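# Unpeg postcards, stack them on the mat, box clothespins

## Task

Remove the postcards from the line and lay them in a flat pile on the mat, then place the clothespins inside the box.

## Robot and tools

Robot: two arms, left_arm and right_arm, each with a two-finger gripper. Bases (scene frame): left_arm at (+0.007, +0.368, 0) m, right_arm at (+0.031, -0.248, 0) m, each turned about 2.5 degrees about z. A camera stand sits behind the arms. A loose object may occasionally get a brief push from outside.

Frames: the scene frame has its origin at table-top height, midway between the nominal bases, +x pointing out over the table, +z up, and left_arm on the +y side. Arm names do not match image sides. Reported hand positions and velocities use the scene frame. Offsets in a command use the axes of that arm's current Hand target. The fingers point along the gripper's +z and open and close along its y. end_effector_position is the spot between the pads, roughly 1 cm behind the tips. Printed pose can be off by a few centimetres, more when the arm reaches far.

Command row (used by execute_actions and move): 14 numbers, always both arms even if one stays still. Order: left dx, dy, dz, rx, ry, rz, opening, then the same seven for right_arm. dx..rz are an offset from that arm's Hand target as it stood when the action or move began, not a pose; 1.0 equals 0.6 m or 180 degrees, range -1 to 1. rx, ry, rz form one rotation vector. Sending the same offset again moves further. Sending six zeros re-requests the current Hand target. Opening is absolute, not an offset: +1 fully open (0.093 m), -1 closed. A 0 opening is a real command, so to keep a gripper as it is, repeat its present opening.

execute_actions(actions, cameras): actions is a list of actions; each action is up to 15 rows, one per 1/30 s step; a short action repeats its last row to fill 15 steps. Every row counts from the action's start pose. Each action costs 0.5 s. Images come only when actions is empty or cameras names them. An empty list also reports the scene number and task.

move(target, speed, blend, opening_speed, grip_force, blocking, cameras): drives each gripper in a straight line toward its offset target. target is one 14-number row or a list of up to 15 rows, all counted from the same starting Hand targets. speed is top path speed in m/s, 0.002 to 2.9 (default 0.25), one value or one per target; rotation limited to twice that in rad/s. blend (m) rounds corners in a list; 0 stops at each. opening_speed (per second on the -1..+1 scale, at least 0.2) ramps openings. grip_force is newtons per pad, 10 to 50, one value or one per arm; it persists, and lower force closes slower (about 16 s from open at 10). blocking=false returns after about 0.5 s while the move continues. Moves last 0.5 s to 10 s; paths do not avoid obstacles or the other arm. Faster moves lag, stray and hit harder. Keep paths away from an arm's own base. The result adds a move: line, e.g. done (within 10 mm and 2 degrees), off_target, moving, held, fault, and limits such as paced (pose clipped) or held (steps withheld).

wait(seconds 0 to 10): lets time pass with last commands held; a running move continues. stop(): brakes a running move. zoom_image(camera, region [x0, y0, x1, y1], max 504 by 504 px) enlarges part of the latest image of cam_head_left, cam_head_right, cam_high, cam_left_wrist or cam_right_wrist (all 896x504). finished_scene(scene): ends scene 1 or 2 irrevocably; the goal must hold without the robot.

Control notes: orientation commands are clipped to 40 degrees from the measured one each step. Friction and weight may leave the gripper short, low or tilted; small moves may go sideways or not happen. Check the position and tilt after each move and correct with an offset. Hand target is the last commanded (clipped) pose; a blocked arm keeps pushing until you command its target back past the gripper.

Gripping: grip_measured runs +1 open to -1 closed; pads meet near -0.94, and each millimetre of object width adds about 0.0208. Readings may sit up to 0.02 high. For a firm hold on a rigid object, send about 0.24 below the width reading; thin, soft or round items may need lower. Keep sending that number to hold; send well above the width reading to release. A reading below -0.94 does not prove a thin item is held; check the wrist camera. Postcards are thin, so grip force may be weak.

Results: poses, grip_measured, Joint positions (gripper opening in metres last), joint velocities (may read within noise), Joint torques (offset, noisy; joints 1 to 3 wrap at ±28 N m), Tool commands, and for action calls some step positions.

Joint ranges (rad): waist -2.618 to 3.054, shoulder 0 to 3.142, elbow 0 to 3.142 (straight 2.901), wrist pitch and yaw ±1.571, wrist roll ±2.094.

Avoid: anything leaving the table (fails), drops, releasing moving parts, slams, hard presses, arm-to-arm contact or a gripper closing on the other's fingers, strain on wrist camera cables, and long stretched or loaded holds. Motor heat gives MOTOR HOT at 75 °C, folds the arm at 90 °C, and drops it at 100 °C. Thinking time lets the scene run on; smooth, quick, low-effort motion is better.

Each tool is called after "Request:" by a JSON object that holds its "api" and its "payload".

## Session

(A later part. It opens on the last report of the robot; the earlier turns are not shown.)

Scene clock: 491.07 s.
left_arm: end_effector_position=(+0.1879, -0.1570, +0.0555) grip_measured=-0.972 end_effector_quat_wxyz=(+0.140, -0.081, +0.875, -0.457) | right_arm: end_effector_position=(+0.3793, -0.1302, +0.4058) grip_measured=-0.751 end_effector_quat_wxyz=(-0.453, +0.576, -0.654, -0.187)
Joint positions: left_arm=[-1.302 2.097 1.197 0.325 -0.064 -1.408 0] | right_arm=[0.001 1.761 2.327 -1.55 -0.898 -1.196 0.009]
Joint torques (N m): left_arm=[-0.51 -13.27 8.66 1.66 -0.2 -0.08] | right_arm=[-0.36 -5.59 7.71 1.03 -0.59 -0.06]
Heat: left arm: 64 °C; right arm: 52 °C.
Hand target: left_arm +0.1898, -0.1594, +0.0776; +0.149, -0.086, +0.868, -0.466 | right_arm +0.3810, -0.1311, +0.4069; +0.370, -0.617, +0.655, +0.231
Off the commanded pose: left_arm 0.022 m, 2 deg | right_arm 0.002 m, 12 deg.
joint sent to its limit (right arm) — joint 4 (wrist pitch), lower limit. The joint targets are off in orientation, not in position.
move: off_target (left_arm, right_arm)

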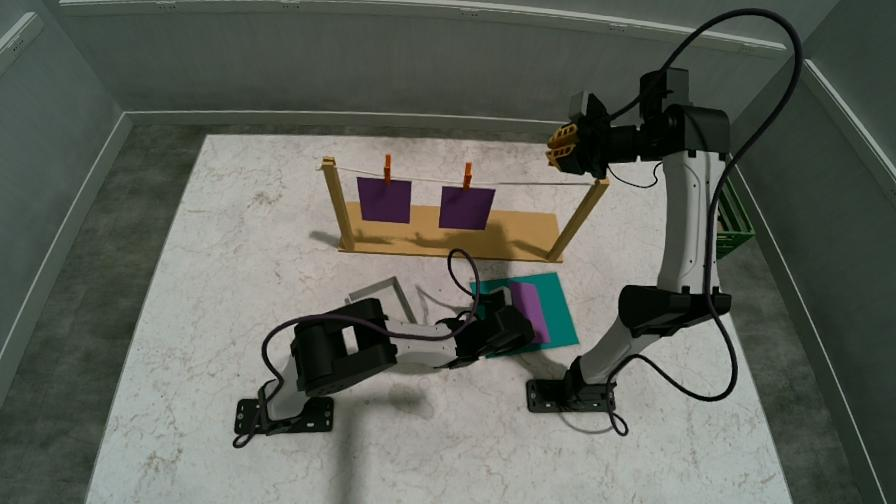

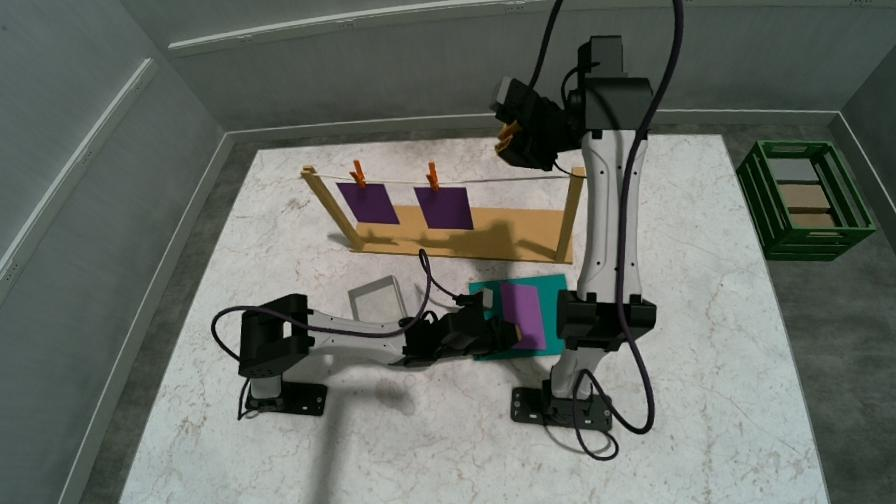

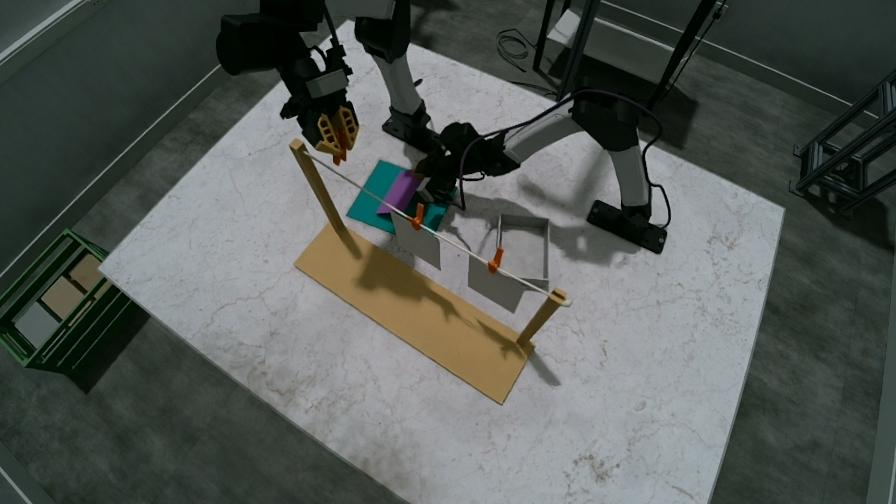

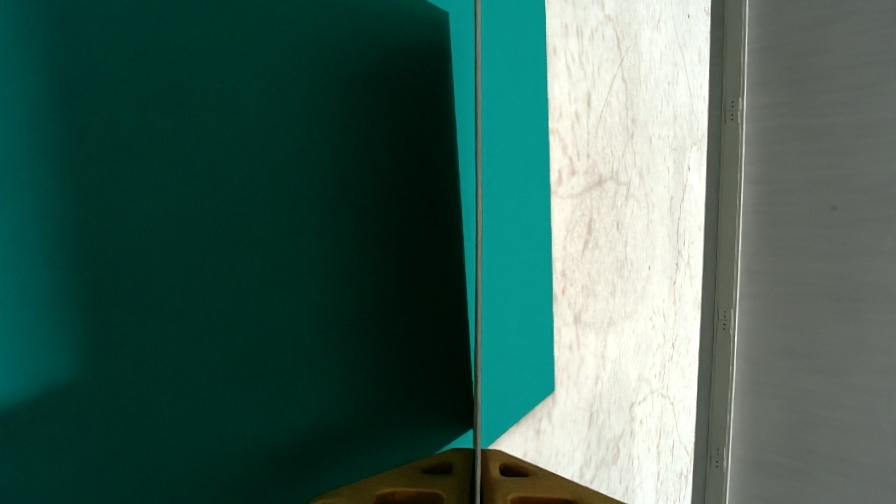

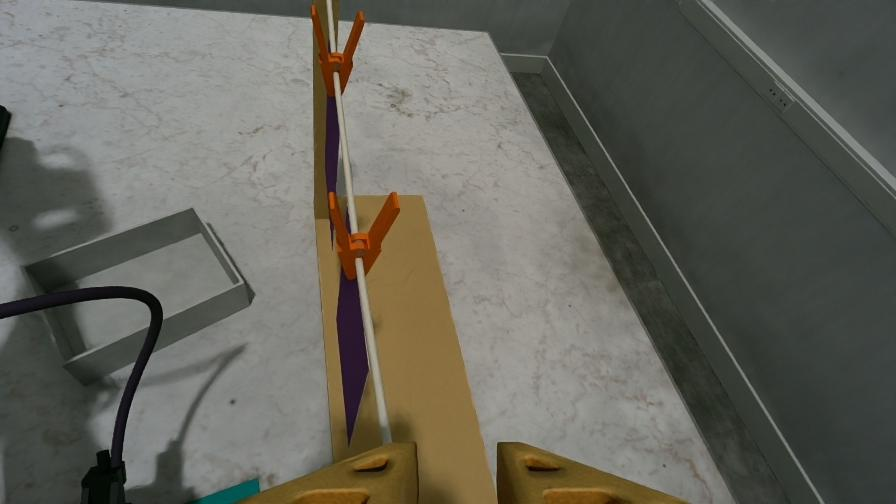

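Request:
{"api": "move", "payload": {"target": [0.0037,0.0168,0.0102,0,0,0,-1, 0,0,0,0,0,0,-1], "speed": 0.05, "cameras": ["cam_high","cam_left_wrist"]}}

Request:
{"api": "zoom_image", "payload": {"camera": "cam_high", "region": [330, 130, 470, 240]}}

Scene clock: 497.13 s.
left_arm: end_effector_position=(+0.1879, -0.1571, +0.0556) grip_measured=-0.972 end_effector_quat_wxyz=(+0.140, -0.081, +0.874, -0.458) | right_arm: end_effector_position=(+0.3793, -0.1302, +0.4058) grip_measured=-0.751 end_effector_quat_wxyz=(-0.453, +0.576, -0.654, -0.187)
Joint positions: left_arm=[-1.302 2.097 1.197 0.325 -0.064 -1.409 0] | right_arm=[0.001 1.761 2.327 -1.55 -0.898 -1.196 0.009]
Joint torques (N m): left_arm=[-0.51 -11.08 7.41 2.05 -0.21 -0.06] | right_arm=[-0.39 -5.6 7.72 1.04 -0.59 -0.04]
Heat: left arm: 65 °C; right arm: 52 °C.
Hand target: left_arm +0.1897, -0.1593, +0.0656; +0.149, -0.086, +0.868, -0.466 | right_arm +0.3810, -0.1311, +0.4069; +0.370, -0.617, +0.655, +0.231
Off the commanded pose: left_arm 0.010 m, 2 deg | right_arm 0.002 m, 12 deg.
joint sent to its limit (right arm) — joint 4 (wrist pitch), lower limit. The joint targets are off in orientation, not in position.
move: off_target (right_arm)
Images, in order (width x height): cam_high 896x504, cam_left_wrist 896x504.

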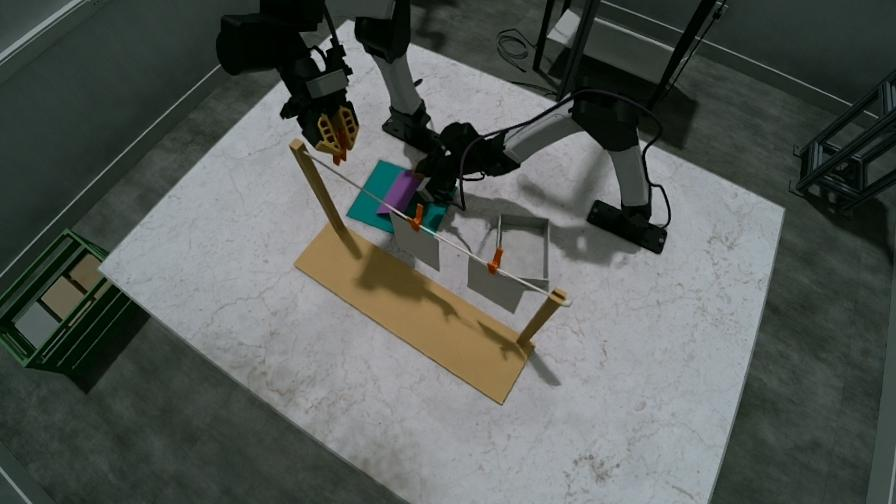

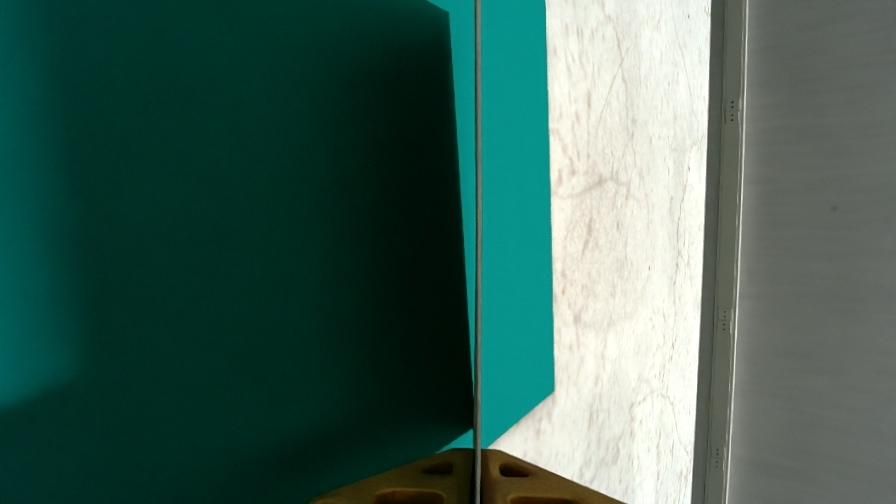

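Scaled by 3.600 from the camera's 896x504 image, which has a finer 1280x720 frame.

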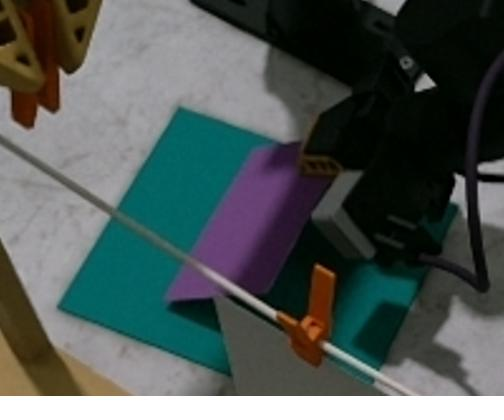

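Request:
{"api": "move", "payload": {"target": [0.0046,0.021,0.0128,0,0,0,-1, 0,0,0,0,0,0,-1], "speed": 0.05, "cameras": ["cam_high","cam_left_wrist"]}}

Request:
{"api": "zoom_image", "payload": {"camera": "cam_high", "region": [330, 130, 470, 240]}}

Scene clock: 501.83 s.
left_arm: end_effector_position=(+0.1887, -0.1594, +0.0598) grip_measured=-0.972 end_effector_quat_wxyz=(+0.142, -0.081, +0.868, -0.469) | right_arm: end_effector_position=(+0.3793, -0.1302, +0.4058) grip_measured=-0.751 end_effector_quat_wxyz=(-0.453, +0.576, -0.654, -0.187)
Joint positions: left_arm=[-1.302 2.097 1.19 0.359 -0.064 -1.409 0] | right_arm=[0.001 1.761 2.327 -1.55 -0.898 -1.196 0.009]
Joint torques (N m): left_arm=[-0.57 -8.31 6.5 2.23 -0.2 -0.06] | right_arm=[-0.39 -5.63 7.69 1.03 -0.59 -0.06]
Heat: left arm: 65 °C; right arm: 52 °C.
Hand target: left_arm +0.1895, -0.1591, +0.0505; +0.149, -0.086, +0.868, -0.466 | right_arm +0.3810, -0.1311, +0.4069; +0.370, -0.617, +0.655, +0.231
Off the commanded pose: left_arm 0.009 m, 1 deg | right_arm 0.002 m, 12 deg.
joint sent to its limit (right arm) — joint 4 (wrist pitch), lower limit. The joint targets are off in orientation, not in position.
move: off_target (right_arm)
Images, in order (width x height): cam_high 896x504, cam_left_wrist 896x504.

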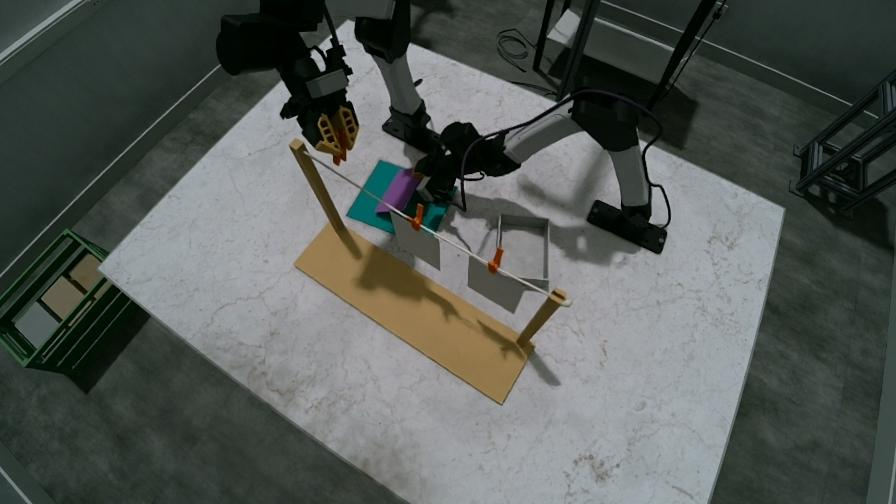

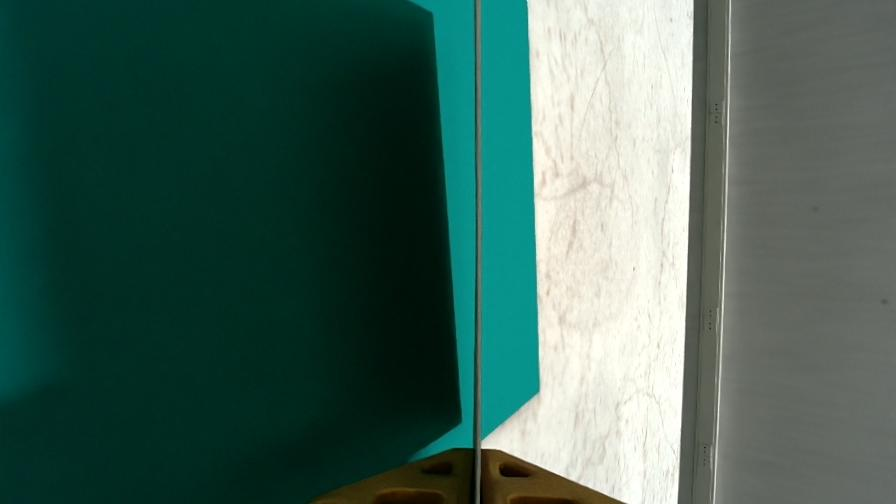

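Scaled by 3.600 from the camera's 896x504 image, which has a finer 1280x720 frame.

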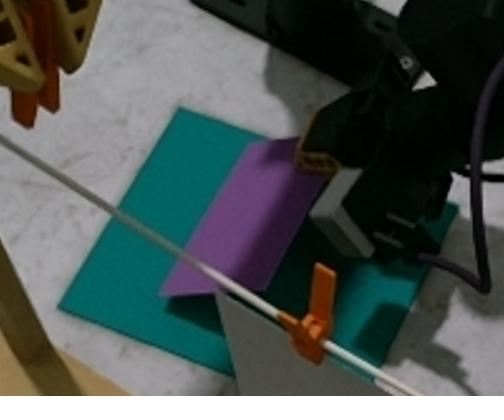

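Request:
{"api": "move", "payload": {"target": [0.0056,0.0253,0.0154,0,0,0,-1, 0,0,0,0,0,0,-1], "speed": 0.05, "cameras": ["cam_left_wrist"]}}

Scene clock: 505.10 s.
left_arm: end_effector_position=(+0.1901, -0.1639, +0.0513) grip_measured=-0.972 end_effector_quat_wxyz=(+0.145, -0.082, +0.859, -0.484) | right_arm: end_effector_position=(+0.3793, -0.1302, +0.4058) grip_measured=-0.751 end_effector_quat_wxyz=(-0.453, +0.576, -0.654, -0.187)
Joint positions: left_arm=[-1.302 2.136 1.177 0.446 -0.064 -1.411 0] | right_arm=[0.001 1.761 2.327 -1.55 -0.898 -1.196 0.009]
Joint torques (N m): left_arm=[-0.55 -8.01 5.87 1.99 -0.2 -0.04] | right_arm=[-0.39 -5.63 7.68 1.02 -0.59 -0.05]
Heat: left arm: 64 °C; right arm: 52 °C.
Hand target: left_arm +0.1893, -0.1590, +0.0325; +0.149, -0.086, +0.868, -0.466 | right_arm +0.3810, -0.1311, +0.4069; +0.370, -0.617, +0.655, +0.231
Off the commanded pose: left_arm 0.020 m, 2 deg | right_arm 0.002 m, 12 deg.
joint sent to its limit (right arm) — joint 4 (wrist pitch), lower limit. The joint targets are off in orientation, not in position.
move: off_target (left_arm, right_arm)
Images, in order (width x height): cam_left_wrist 896x504.

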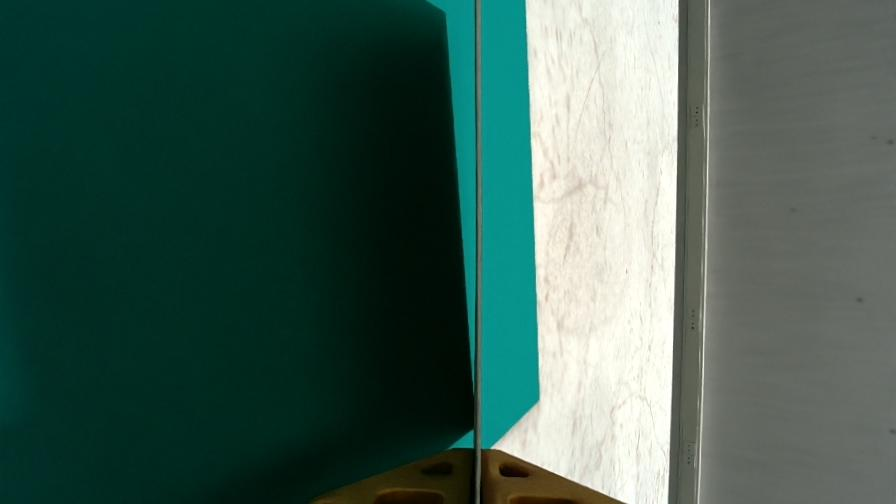

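Request:
{"api": "move", "payload": {"target": [0.0037,0.0168,0.0102,0,0,0,-1, 0,0,0,0,0,0,-1], "speed": 0.05, "cameras": ["cam_left_wrist","cam_head_left"]}}

Scene clock: 507.20 s.
left_arm: end_effector_position=(+0.1912, -0.1673, +0.0483) grip_measured=-0.972 end_effector_quat_wxyz=(+0.147, -0.082, +0.851, -0.497) | right_arm: end_effector_position=(+0.3793, -0.1302, +0.4058) grip_measured=-0.751 end_effector_quat_wxyz=(-0.453, +0.576, -0.654, -0.187)
Joint positions: left_arm=[-1.302 2.161 1.17 0.508 -0.064 -1.413 0] | right_arm=[0.001 1.761 2.327 -1.55 -0.898 -1.196 0.009]
Joint torques (N m): left_arm=[-0.55 -7.72 5.53 1.85 -0.21 -0.01] | right_arm=[-0.39 -5.63 7.71 1.03 -0.59 -0.05]
Heat: left arm: 64 °C; right arm: 52 °C.
Hand target: left_arm +0.1892, -0.1588, +0.0204; +0.149, -0.086, +0.868, -0.466 | right_arm +0.3810, -0.1311, +0.4069; +0.370, -0.617, +0.655, +0.231
Off the commanded pose: left_arm 0.029 m, 4 deg | right_arm 0.002 m, 12 deg.
joint sent to its limit (right arm) — joint 4 (wrist pitch), lower limit. The joint targets are off in orientation, not in position.
move: off_target (left_arm, right_arm)
Images, in order (width x height): cam_head_left 896x504, cam_left_wrist 896x504.

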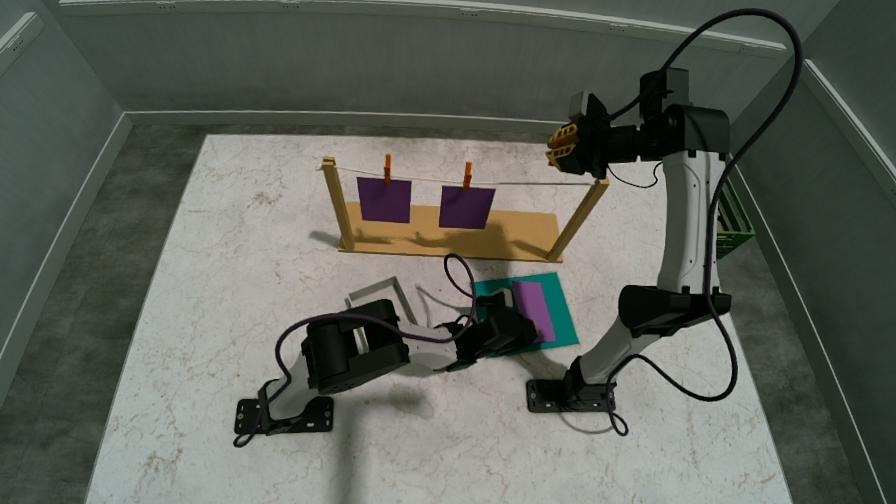

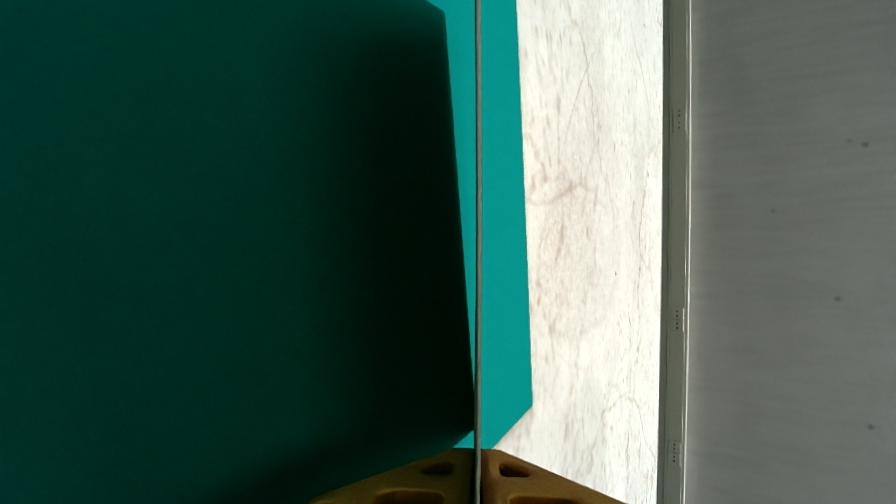

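Request:
{"api": "move", "payload": {"target": [-0.004,-0.0234,-0.0058,0,0,0,-0.5, 0,0,0,0,0,0,-1], "opening_speed": 0.4, "speed": 0.05, "cameras": ["cam_left_wrist","cam_high"]}}

Request:
{"api": "zoom_image", "payload": {"camera": "cam_high", "region": [330, 130, 470, 240]}}

Scene clock: 512.07 s.
left_arm: end_effector_position=(+0.1890, -0.1599, +0.0346) grip_measured=-0.503 end_effector_quat_wxyz=(+0.142, -0.083, +0.868, -0.469) | right_arm: end_effector_position=(+0.3793, -0.1302, +0.4058) grip_measured=-0.751 end_effector_quat_wxyz=(-0.453, +0.576, -0.654, -0.187)
Joint positions: left_arm=[-1.302 2.161 1.17 0.443 -0.065 -1.413 0.021] | right_arm=[0.001 1.761 2.327 -1.55 -0.898 -1.196 0.009]
Joint torques (N m): left_arm=[-0.61 -9.37 8.49 1.87 -0.2 -0.03] | right_arm=[-0.39 -5.64 7.69 1.03 -0.59 -0.05]
Heat: left arm: 63 °C; right arm: 52 °C.
Hand target: left_arm +0.1905, -0.1631, +0.0344; +0.149, -0.086, +0.868, -0.466 | right_arm +0.3810, -0.1311, +0.4069; +0.370, -0.617, +0.655, +0.231
Off the commanded pose: left_arm 0.004 m, 1 deg | right_arm 0.002 m, 12 deg.
joint sent to its limit (right arm) — joint 4 (wrist pitch), lower limit. The joint targets are off in orientation, not in position.
move: off_target (right_arm)
Images, in order (width x height): cam_high 896x504, cam_left_wrist 896x504.

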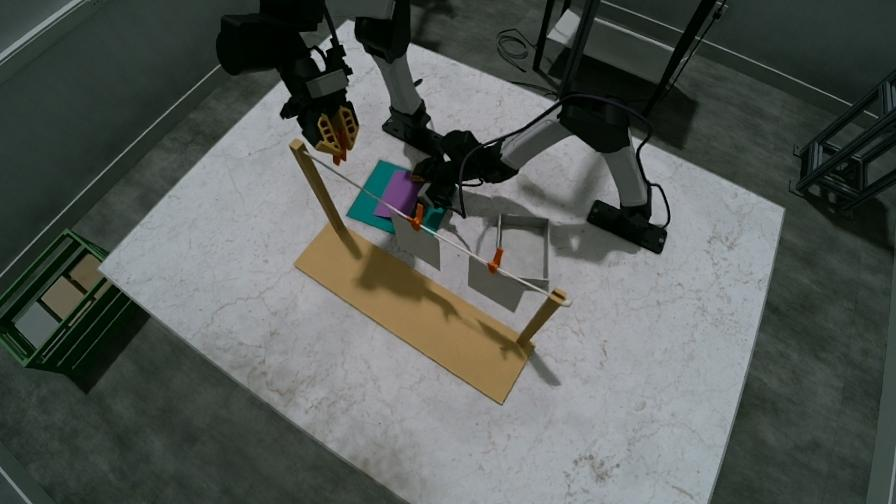

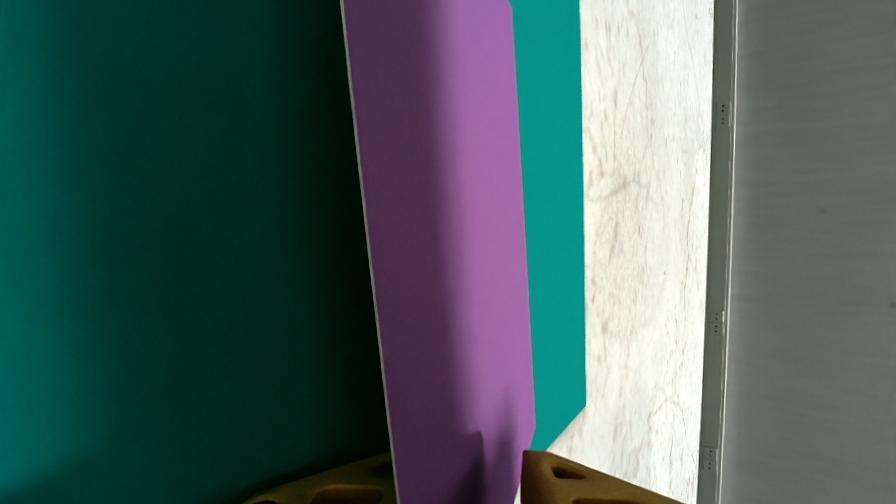

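Scaled by 3.600 from the camera's 896x504 image, which has a finer 1280x720 frame.

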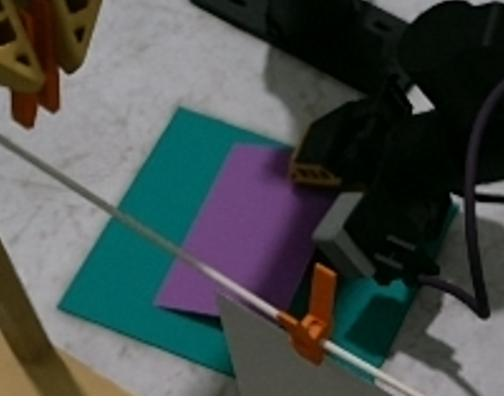

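Request:
{"api": "move", "payload": {"target": [0.007,0.0291,-0.0602,0,0,0,-0.4, 0,0,0,0,0,0,-1], "speed": 0.08, "cameras": ["cam_left_wrist","cam_high"]}}

Request:
{"api": "zoom_image", "payload": {"camera": "cam_high", "region": [330, 130, 470, 240]}}

Scene clock: 516.30 s.
left_arm: end_effector_position=(+0.1749, -0.1321, +0.0348) grip_measured=-0.403 end_effector_quat_wxyz=(+0.143, -0.082, +0.866, -0.471) | right_arm: end_effector_position=(+0.3793, -0.1302, +0.4058) grip_measured=-0.751 end_effector_quat_wxyz=(-0.453, +0.576, -0.654, -0.187)
Joint positions: left_arm=[-1.315 2.077 1.016 0.519 -0.076 -1.416 0.026] | right_arm=[0.001 1.761 2.327 -1.55 -0.898 -1.196 0.009]
Joint torques (N m): left_arm=[-0.58 -11.41 5.11 1.87 -0.21 -0.05] | right_arm=[-0.38 -5.63 7.71 1.03 -0.59 -0.06]
Heat: left arm: 64 °C; right arm: 52 °C.
Hand target: left_arm +0.1740, -0.1265, +0.0379; +0.149, -0.086, +0.868, -0.466 | right_arm +0.3810, -0.1311, +0.4069; +0.370, -0.617, +0.655, +0.231
Off the commanded pose: left_arm 0.007 m, 1 deg | right_arm 0.002 m, 12 deg.
joint sent to its limit (right arm) — joint 4 (wrist pitch), lower limit. The joint targets are off in orientation, not in position.
move: off_target (right_arm)
Images, in order (width x height): cam_high 896x504, cam_left_wrist 896x504.

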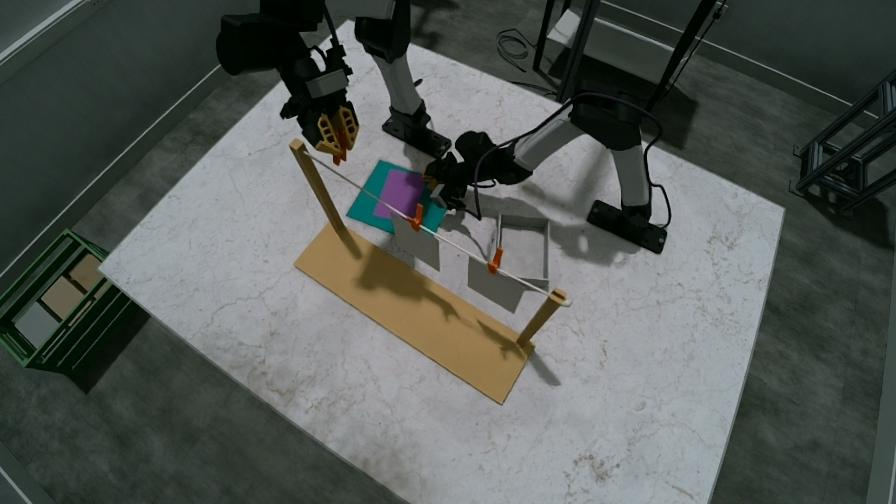

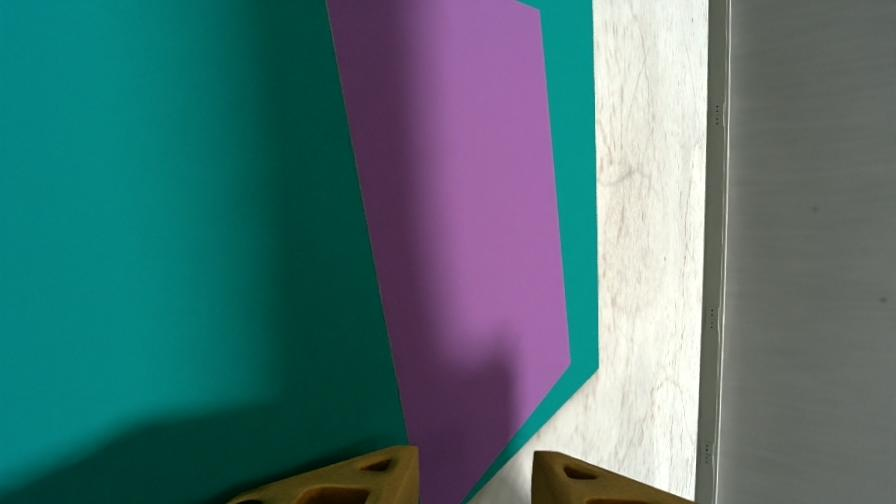

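Scaled by 3.600 from the camera's 896x504 image, which has a finer 1280x720 frame.

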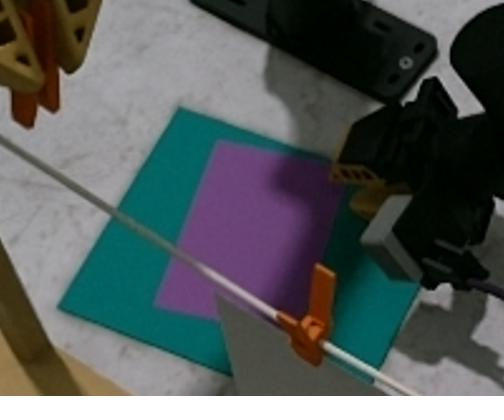

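Request:
{"api": "move", "payload": {"target": [[-0.0084,-0.0005,-0.117,0,0,0,-0.4, 0,0,0,0,0,0,-1],[-0.19,-0.1369,-0.398,-0.096,-0.177,0.137,-0.4, 0,0,0,0,0,0,-1],[-0.4046,0.1543,-0.7952,-0.192,-0.354,0.274,-0.4, 0,0,0,0,0,0,-1]], "speed": [0.1,0.25,0.3], "blend": [0.02,0.05,0], "cameras": ["cam_head_left","cam_head_right"]}}

Scene clock: 567.77 s.
left_arm: end_effector_position=(+0.2364, +0.3690, +0.2522) grip_measured=-0.402 end_effector_quat_wxyz=(+0.699, -0.006, +0.715, +0.001) | right_arm: end_effector_position=(+0.3793, -0.1302, +0.4058) grip_measured=-0.751 end_effector_quat_wxyz=(-0.453, +0.576, -0.654, -0.187)
Joint positions: left_arm=[-0.052 0.141 0.339 -0.221 -0.019 -0.008 0.026] | right_arm=[0.001 1.761 2.327 -1.55 -0.898 -1.196 0.009]
Joint torques (N m): left_arm=[0.39 2.96 7.08 2.44 0.25 0.06] | right_arm=[-0.32 -5.64 7.68 1.03 -0.58 -0.06]
Heat: left arm: 65 °C; right arm: 53 °C.
Hand target: left_arm +0.2392, +0.3682, +0.2528; +0.702, +0.001, +0.712, +0.003 | right_arm +0.3810, -0.1311, +0.4069; +0.370, -0.617, +0.655, +0.231
Off the commanded pose: left_arm 0.003 m, 1 deg | right_arm 0.002 m, 12 deg.
joint sent to its limit (right arm) — joint 4 (wrist pitch), lower limit. The joint targets are off in orientation, not in position.
move: off_target (right_arm)
Images, in order (width x height): cam_head_left 896x504, cam_head_right 896x504.

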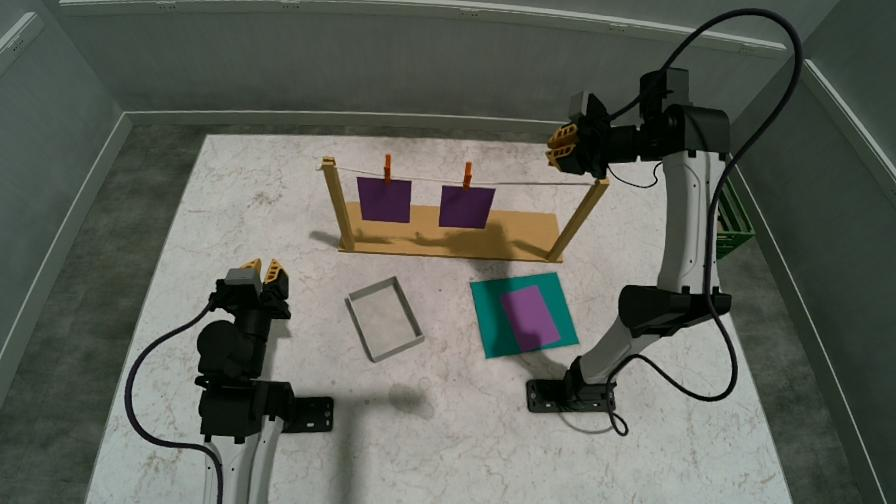

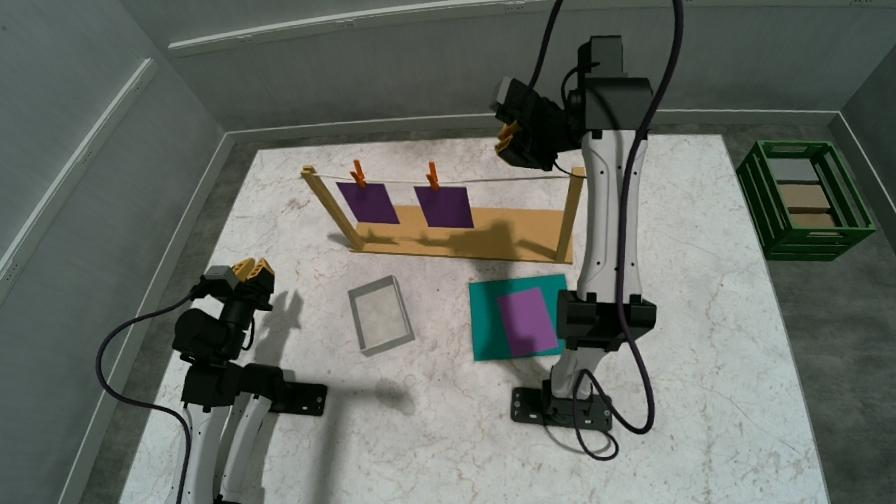

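Request:
{"api": "move", "payload": {"target": [[0,0,0,0,0,0,-0.4, 0.0048,0.1813,0.1288,0,0,0,-1],[0,0,0,0,0,0,-0.4, -0.0085,0.4157,0.5715,0,0,0,-1]], "speed": 0.25, "blend": [0.04,0], "cameras": ["cam_head_left","cam_head_right","cam_right_wrist","cam_high"]}}

Scene clock: 574.70 s.
left_arm: end_effector_position=(+0.2364, +0.3687, +0.2523) grip_measured=-0.402 end_effector_quat_wxyz=(+0.699, -0.006, +0.715, +0.001) | right_arm: end_effector_position=(+0.2047, +0.1635, +0.1655) grip_measured=-0.751 end_effector_quat_wxyz=(-0.373, +0.621, -0.650, -0.231)
Joint positions: left_arm=[-0.052 0.141 0.339 -0.221 -0.017 -0.008 0.026] | right_arm=[1.151 1.546 1.057 -0.184 -0.163 -0.338 0.009]
Joint torques (N m): left_arm=[0.42 2.99 7.04 2.44 0.21 0.07] | right_arm=[0.27 -5.87 8.29 1.85 -0.05 -0.01]
Heat: left arm: 62 °C; right arm: 53 °C.
Hand target: left_arm +0.2392, +0.3682, +0.2528; +0.702, +0.001, +0.712, +0.003 | right_arm +0.2053, +0.1653, +0.1598; -0.370, +0.617, -0.655, -0.231
Off the commanded pose: left_arm 0.003 m, 1 deg | right_arm 0.006 m, 1 deg.
move: done
Images, in order (width x height): cam_head_left 896x504, cam_head_right 896x504, cam_high 896x504, cam_right_wrist 896x504.

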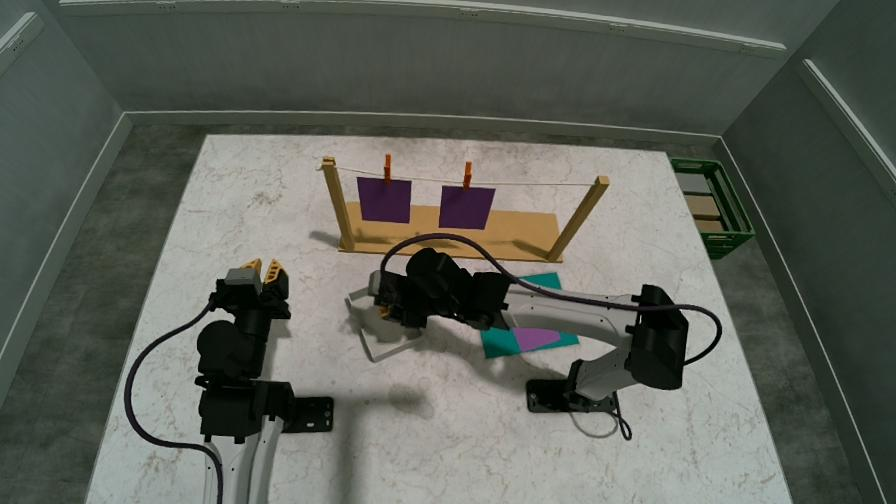

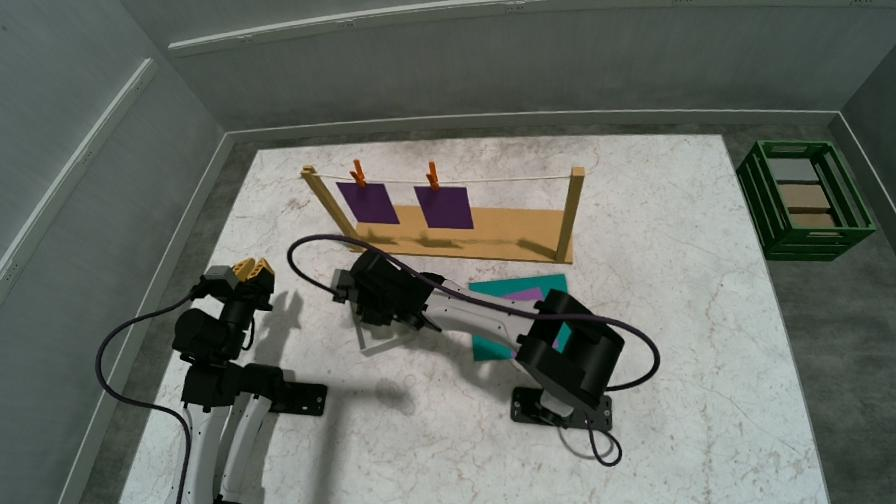

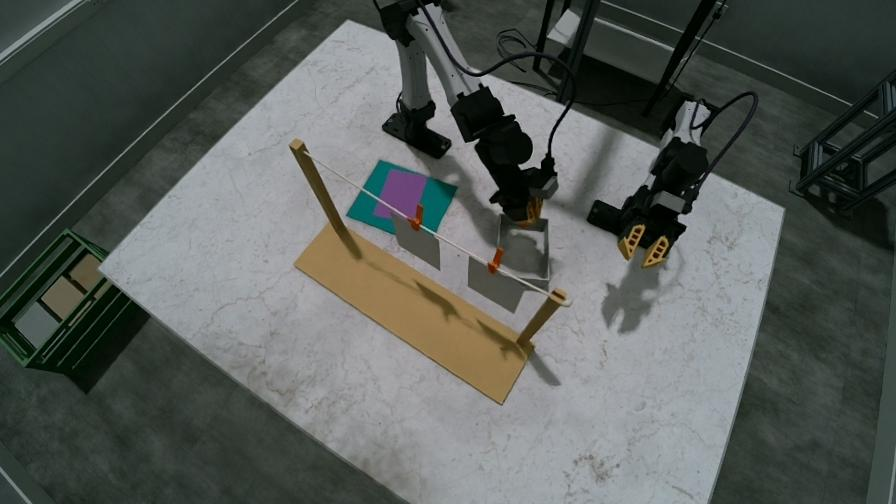

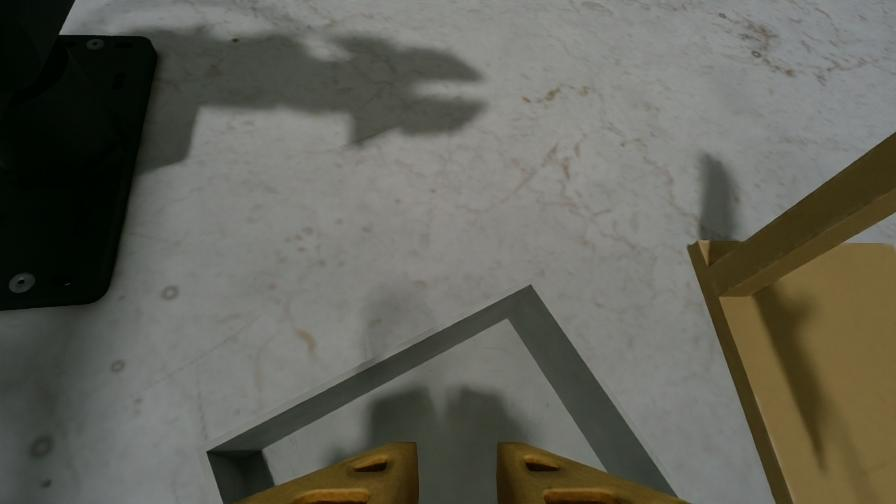

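Request:
{"api": "move", "payload": {"target": [0,0,0,0,0,0,-0.4, 0.1187,0.0003,0.1217,0,0,0,-1], "speed": 0.1, "cameras": ["cam_right_wrist","cam_high"]}}

Request:
{"api": "zoom_image", "payload": {"camera": "cam_high", "region": [470, 150, 600, 290]}}

Scene clock: 583.40 s.
left_arm: end_effector_position=(+0.2364, +0.3687, +0.2523) grip_measured=-0.402 end_effector_quat_wxyz=(+0.699, -0.006, +0.715, +0.001) | right_arm: end_effector_position=(+0.2214, +0.1764, +0.0668) grip_measured=-0.751 end_effector_quat_wxyz=(-0.374, +0.615, -0.655, -0.230)
Joint positions: left_arm=[-0.052 0.141 0.339 -0.221 -0.017 -0.008 0.026] | right_arm=[1.129 1.79 0.889 0.228 -0.171 -0.338 0.009]
Joint torques (N m): left_arm=[0.42 3 7.06 2.43 0.21 0.06] | right_arm=[-0.5 -6.89 6.93 1.84 -0.22 -0.22]
Heat: left arm: 58 °C; right arm: 52 °C.
Hand target: left_arm +0.2392, +0.3682, +0.2528; +0.702, +0.001, +0.712, +0.003 | right_arm +0.2224, +0.1754, +0.0597; -0.370, +0.617, -0.655, -0.231
Off the commanded pose: left_arm 0.003 m, 1 deg | right_arm 0.007 m, 1 deg.
move: done
Images, in order (width x height): cam_high 896x504, cam_right_wrist 896x504.

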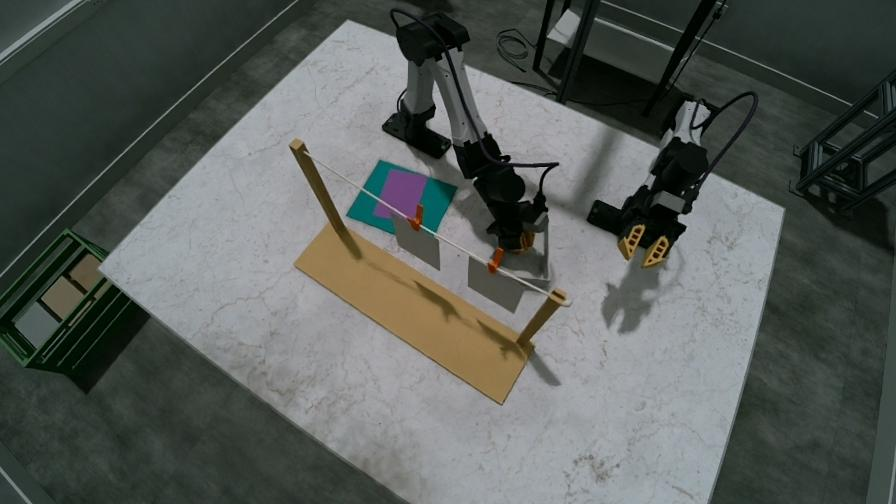

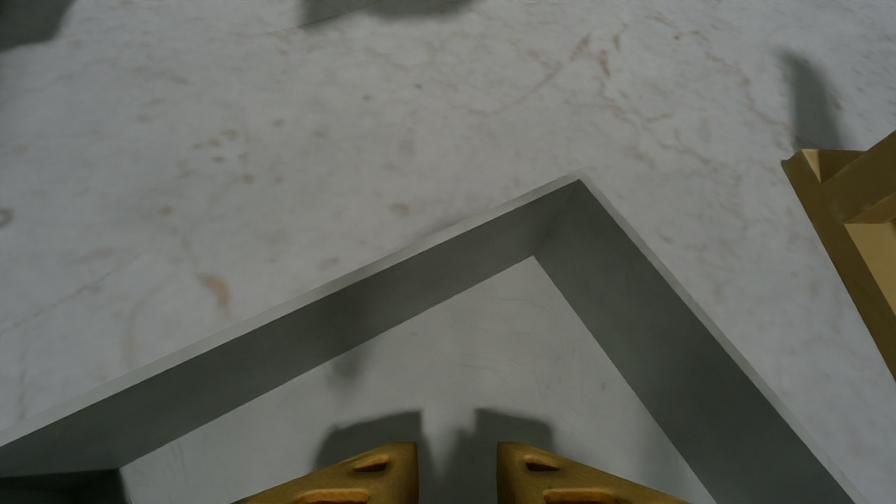

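Scaled by 3.600 from the camera's 896x504 image, which has a finer 1280x720 frame.

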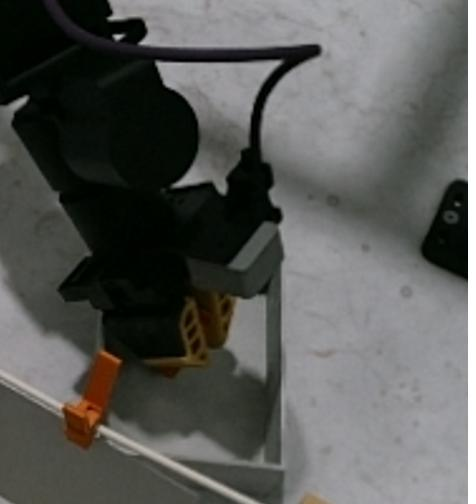

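Request:
{"api": "move", "payload": {"target": [[0,0,0,0,0,0,-0.4, 0.0154,0.0031,0.0124,0,0,0,-1],[0,0,0,0,0,0,-0.4, 0.0154,0.0031,0.0124,0,0,0,0.6]], "speed": 0.08, "opening_speed": 1.0, "cameras": ["cam_right_wrist","cam_high"]}}

Request:
{"api": "zoom_image", "payload": {"camera": "cam_high", "region": [470, 150, 600, 290]}}

Scene clock: 588.47 s.
left_arm: end_effector_position=(+0.2364, +0.3687, +0.2523) grip_measured=-0.402 end_effector_quat_wxyz=(+0.699, -0.006, +0.715, +0.001) | right_arm: end_effector_position=(+0.2219, +0.1778, +0.0573) grip_measured=+0.598 end_effector_quat_wxyz=(-0.377, +0.614, -0.654, -0.231)
Joint positions: left_arm=[-0.052 0.141 0.339 -0.221 -0.017 -0.008 0.026] | right_arm=[1.129 1.82 0.872 0.283 -0.172 -0.338 0.074]
Joint torques (N m): left_arm=[0.42 3.02 7.01 2.43 0.22 0.07] | right_arm=[-0.5 -6.79 6.58 1.83 -0.19 -0.23]
Heat: left arm: 56 °C; right arm: 52 °C.
Hand target: left_arm +0.2392, +0.3682, +0.2528; +0.702, +0.001, +0.712, +0.003 | right_arm +0.2224, +0.1754, +0.0478; -0.371, +0.617, -0.655, -0.231
Off the commanded pose: left_arm 0.003 m, 1 deg | right_arm 0.010 m, 1 deg.
move: done
Images, in order (width x height): cam_high 896x504, cam_right_wrist 896x504.

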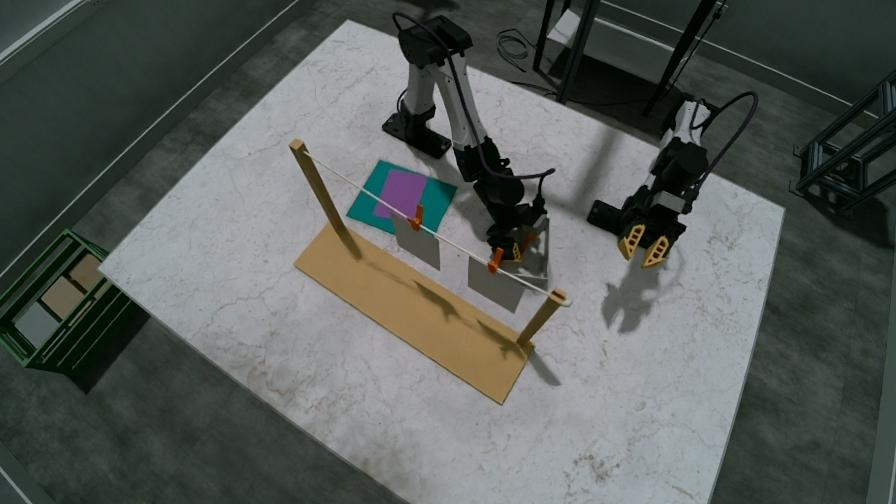

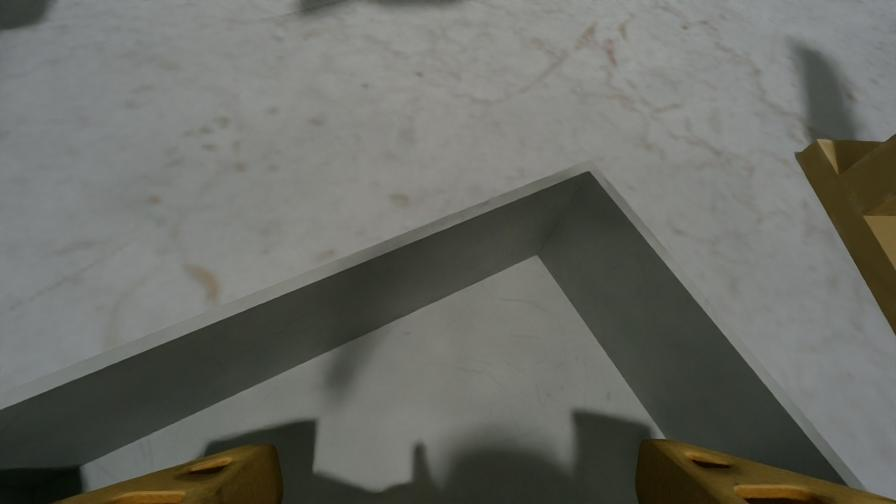

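Scaled by 3.600 from the camera's 896x504 image, which has a finer 1280x720 frame.

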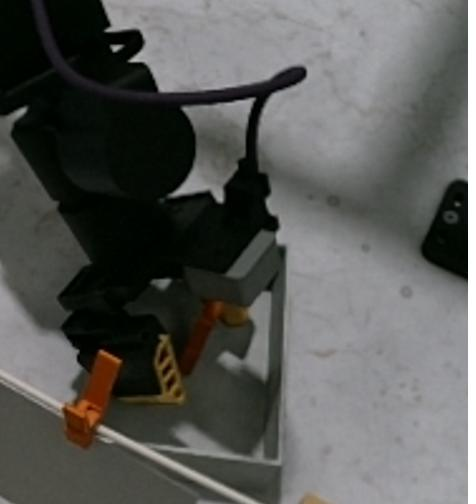

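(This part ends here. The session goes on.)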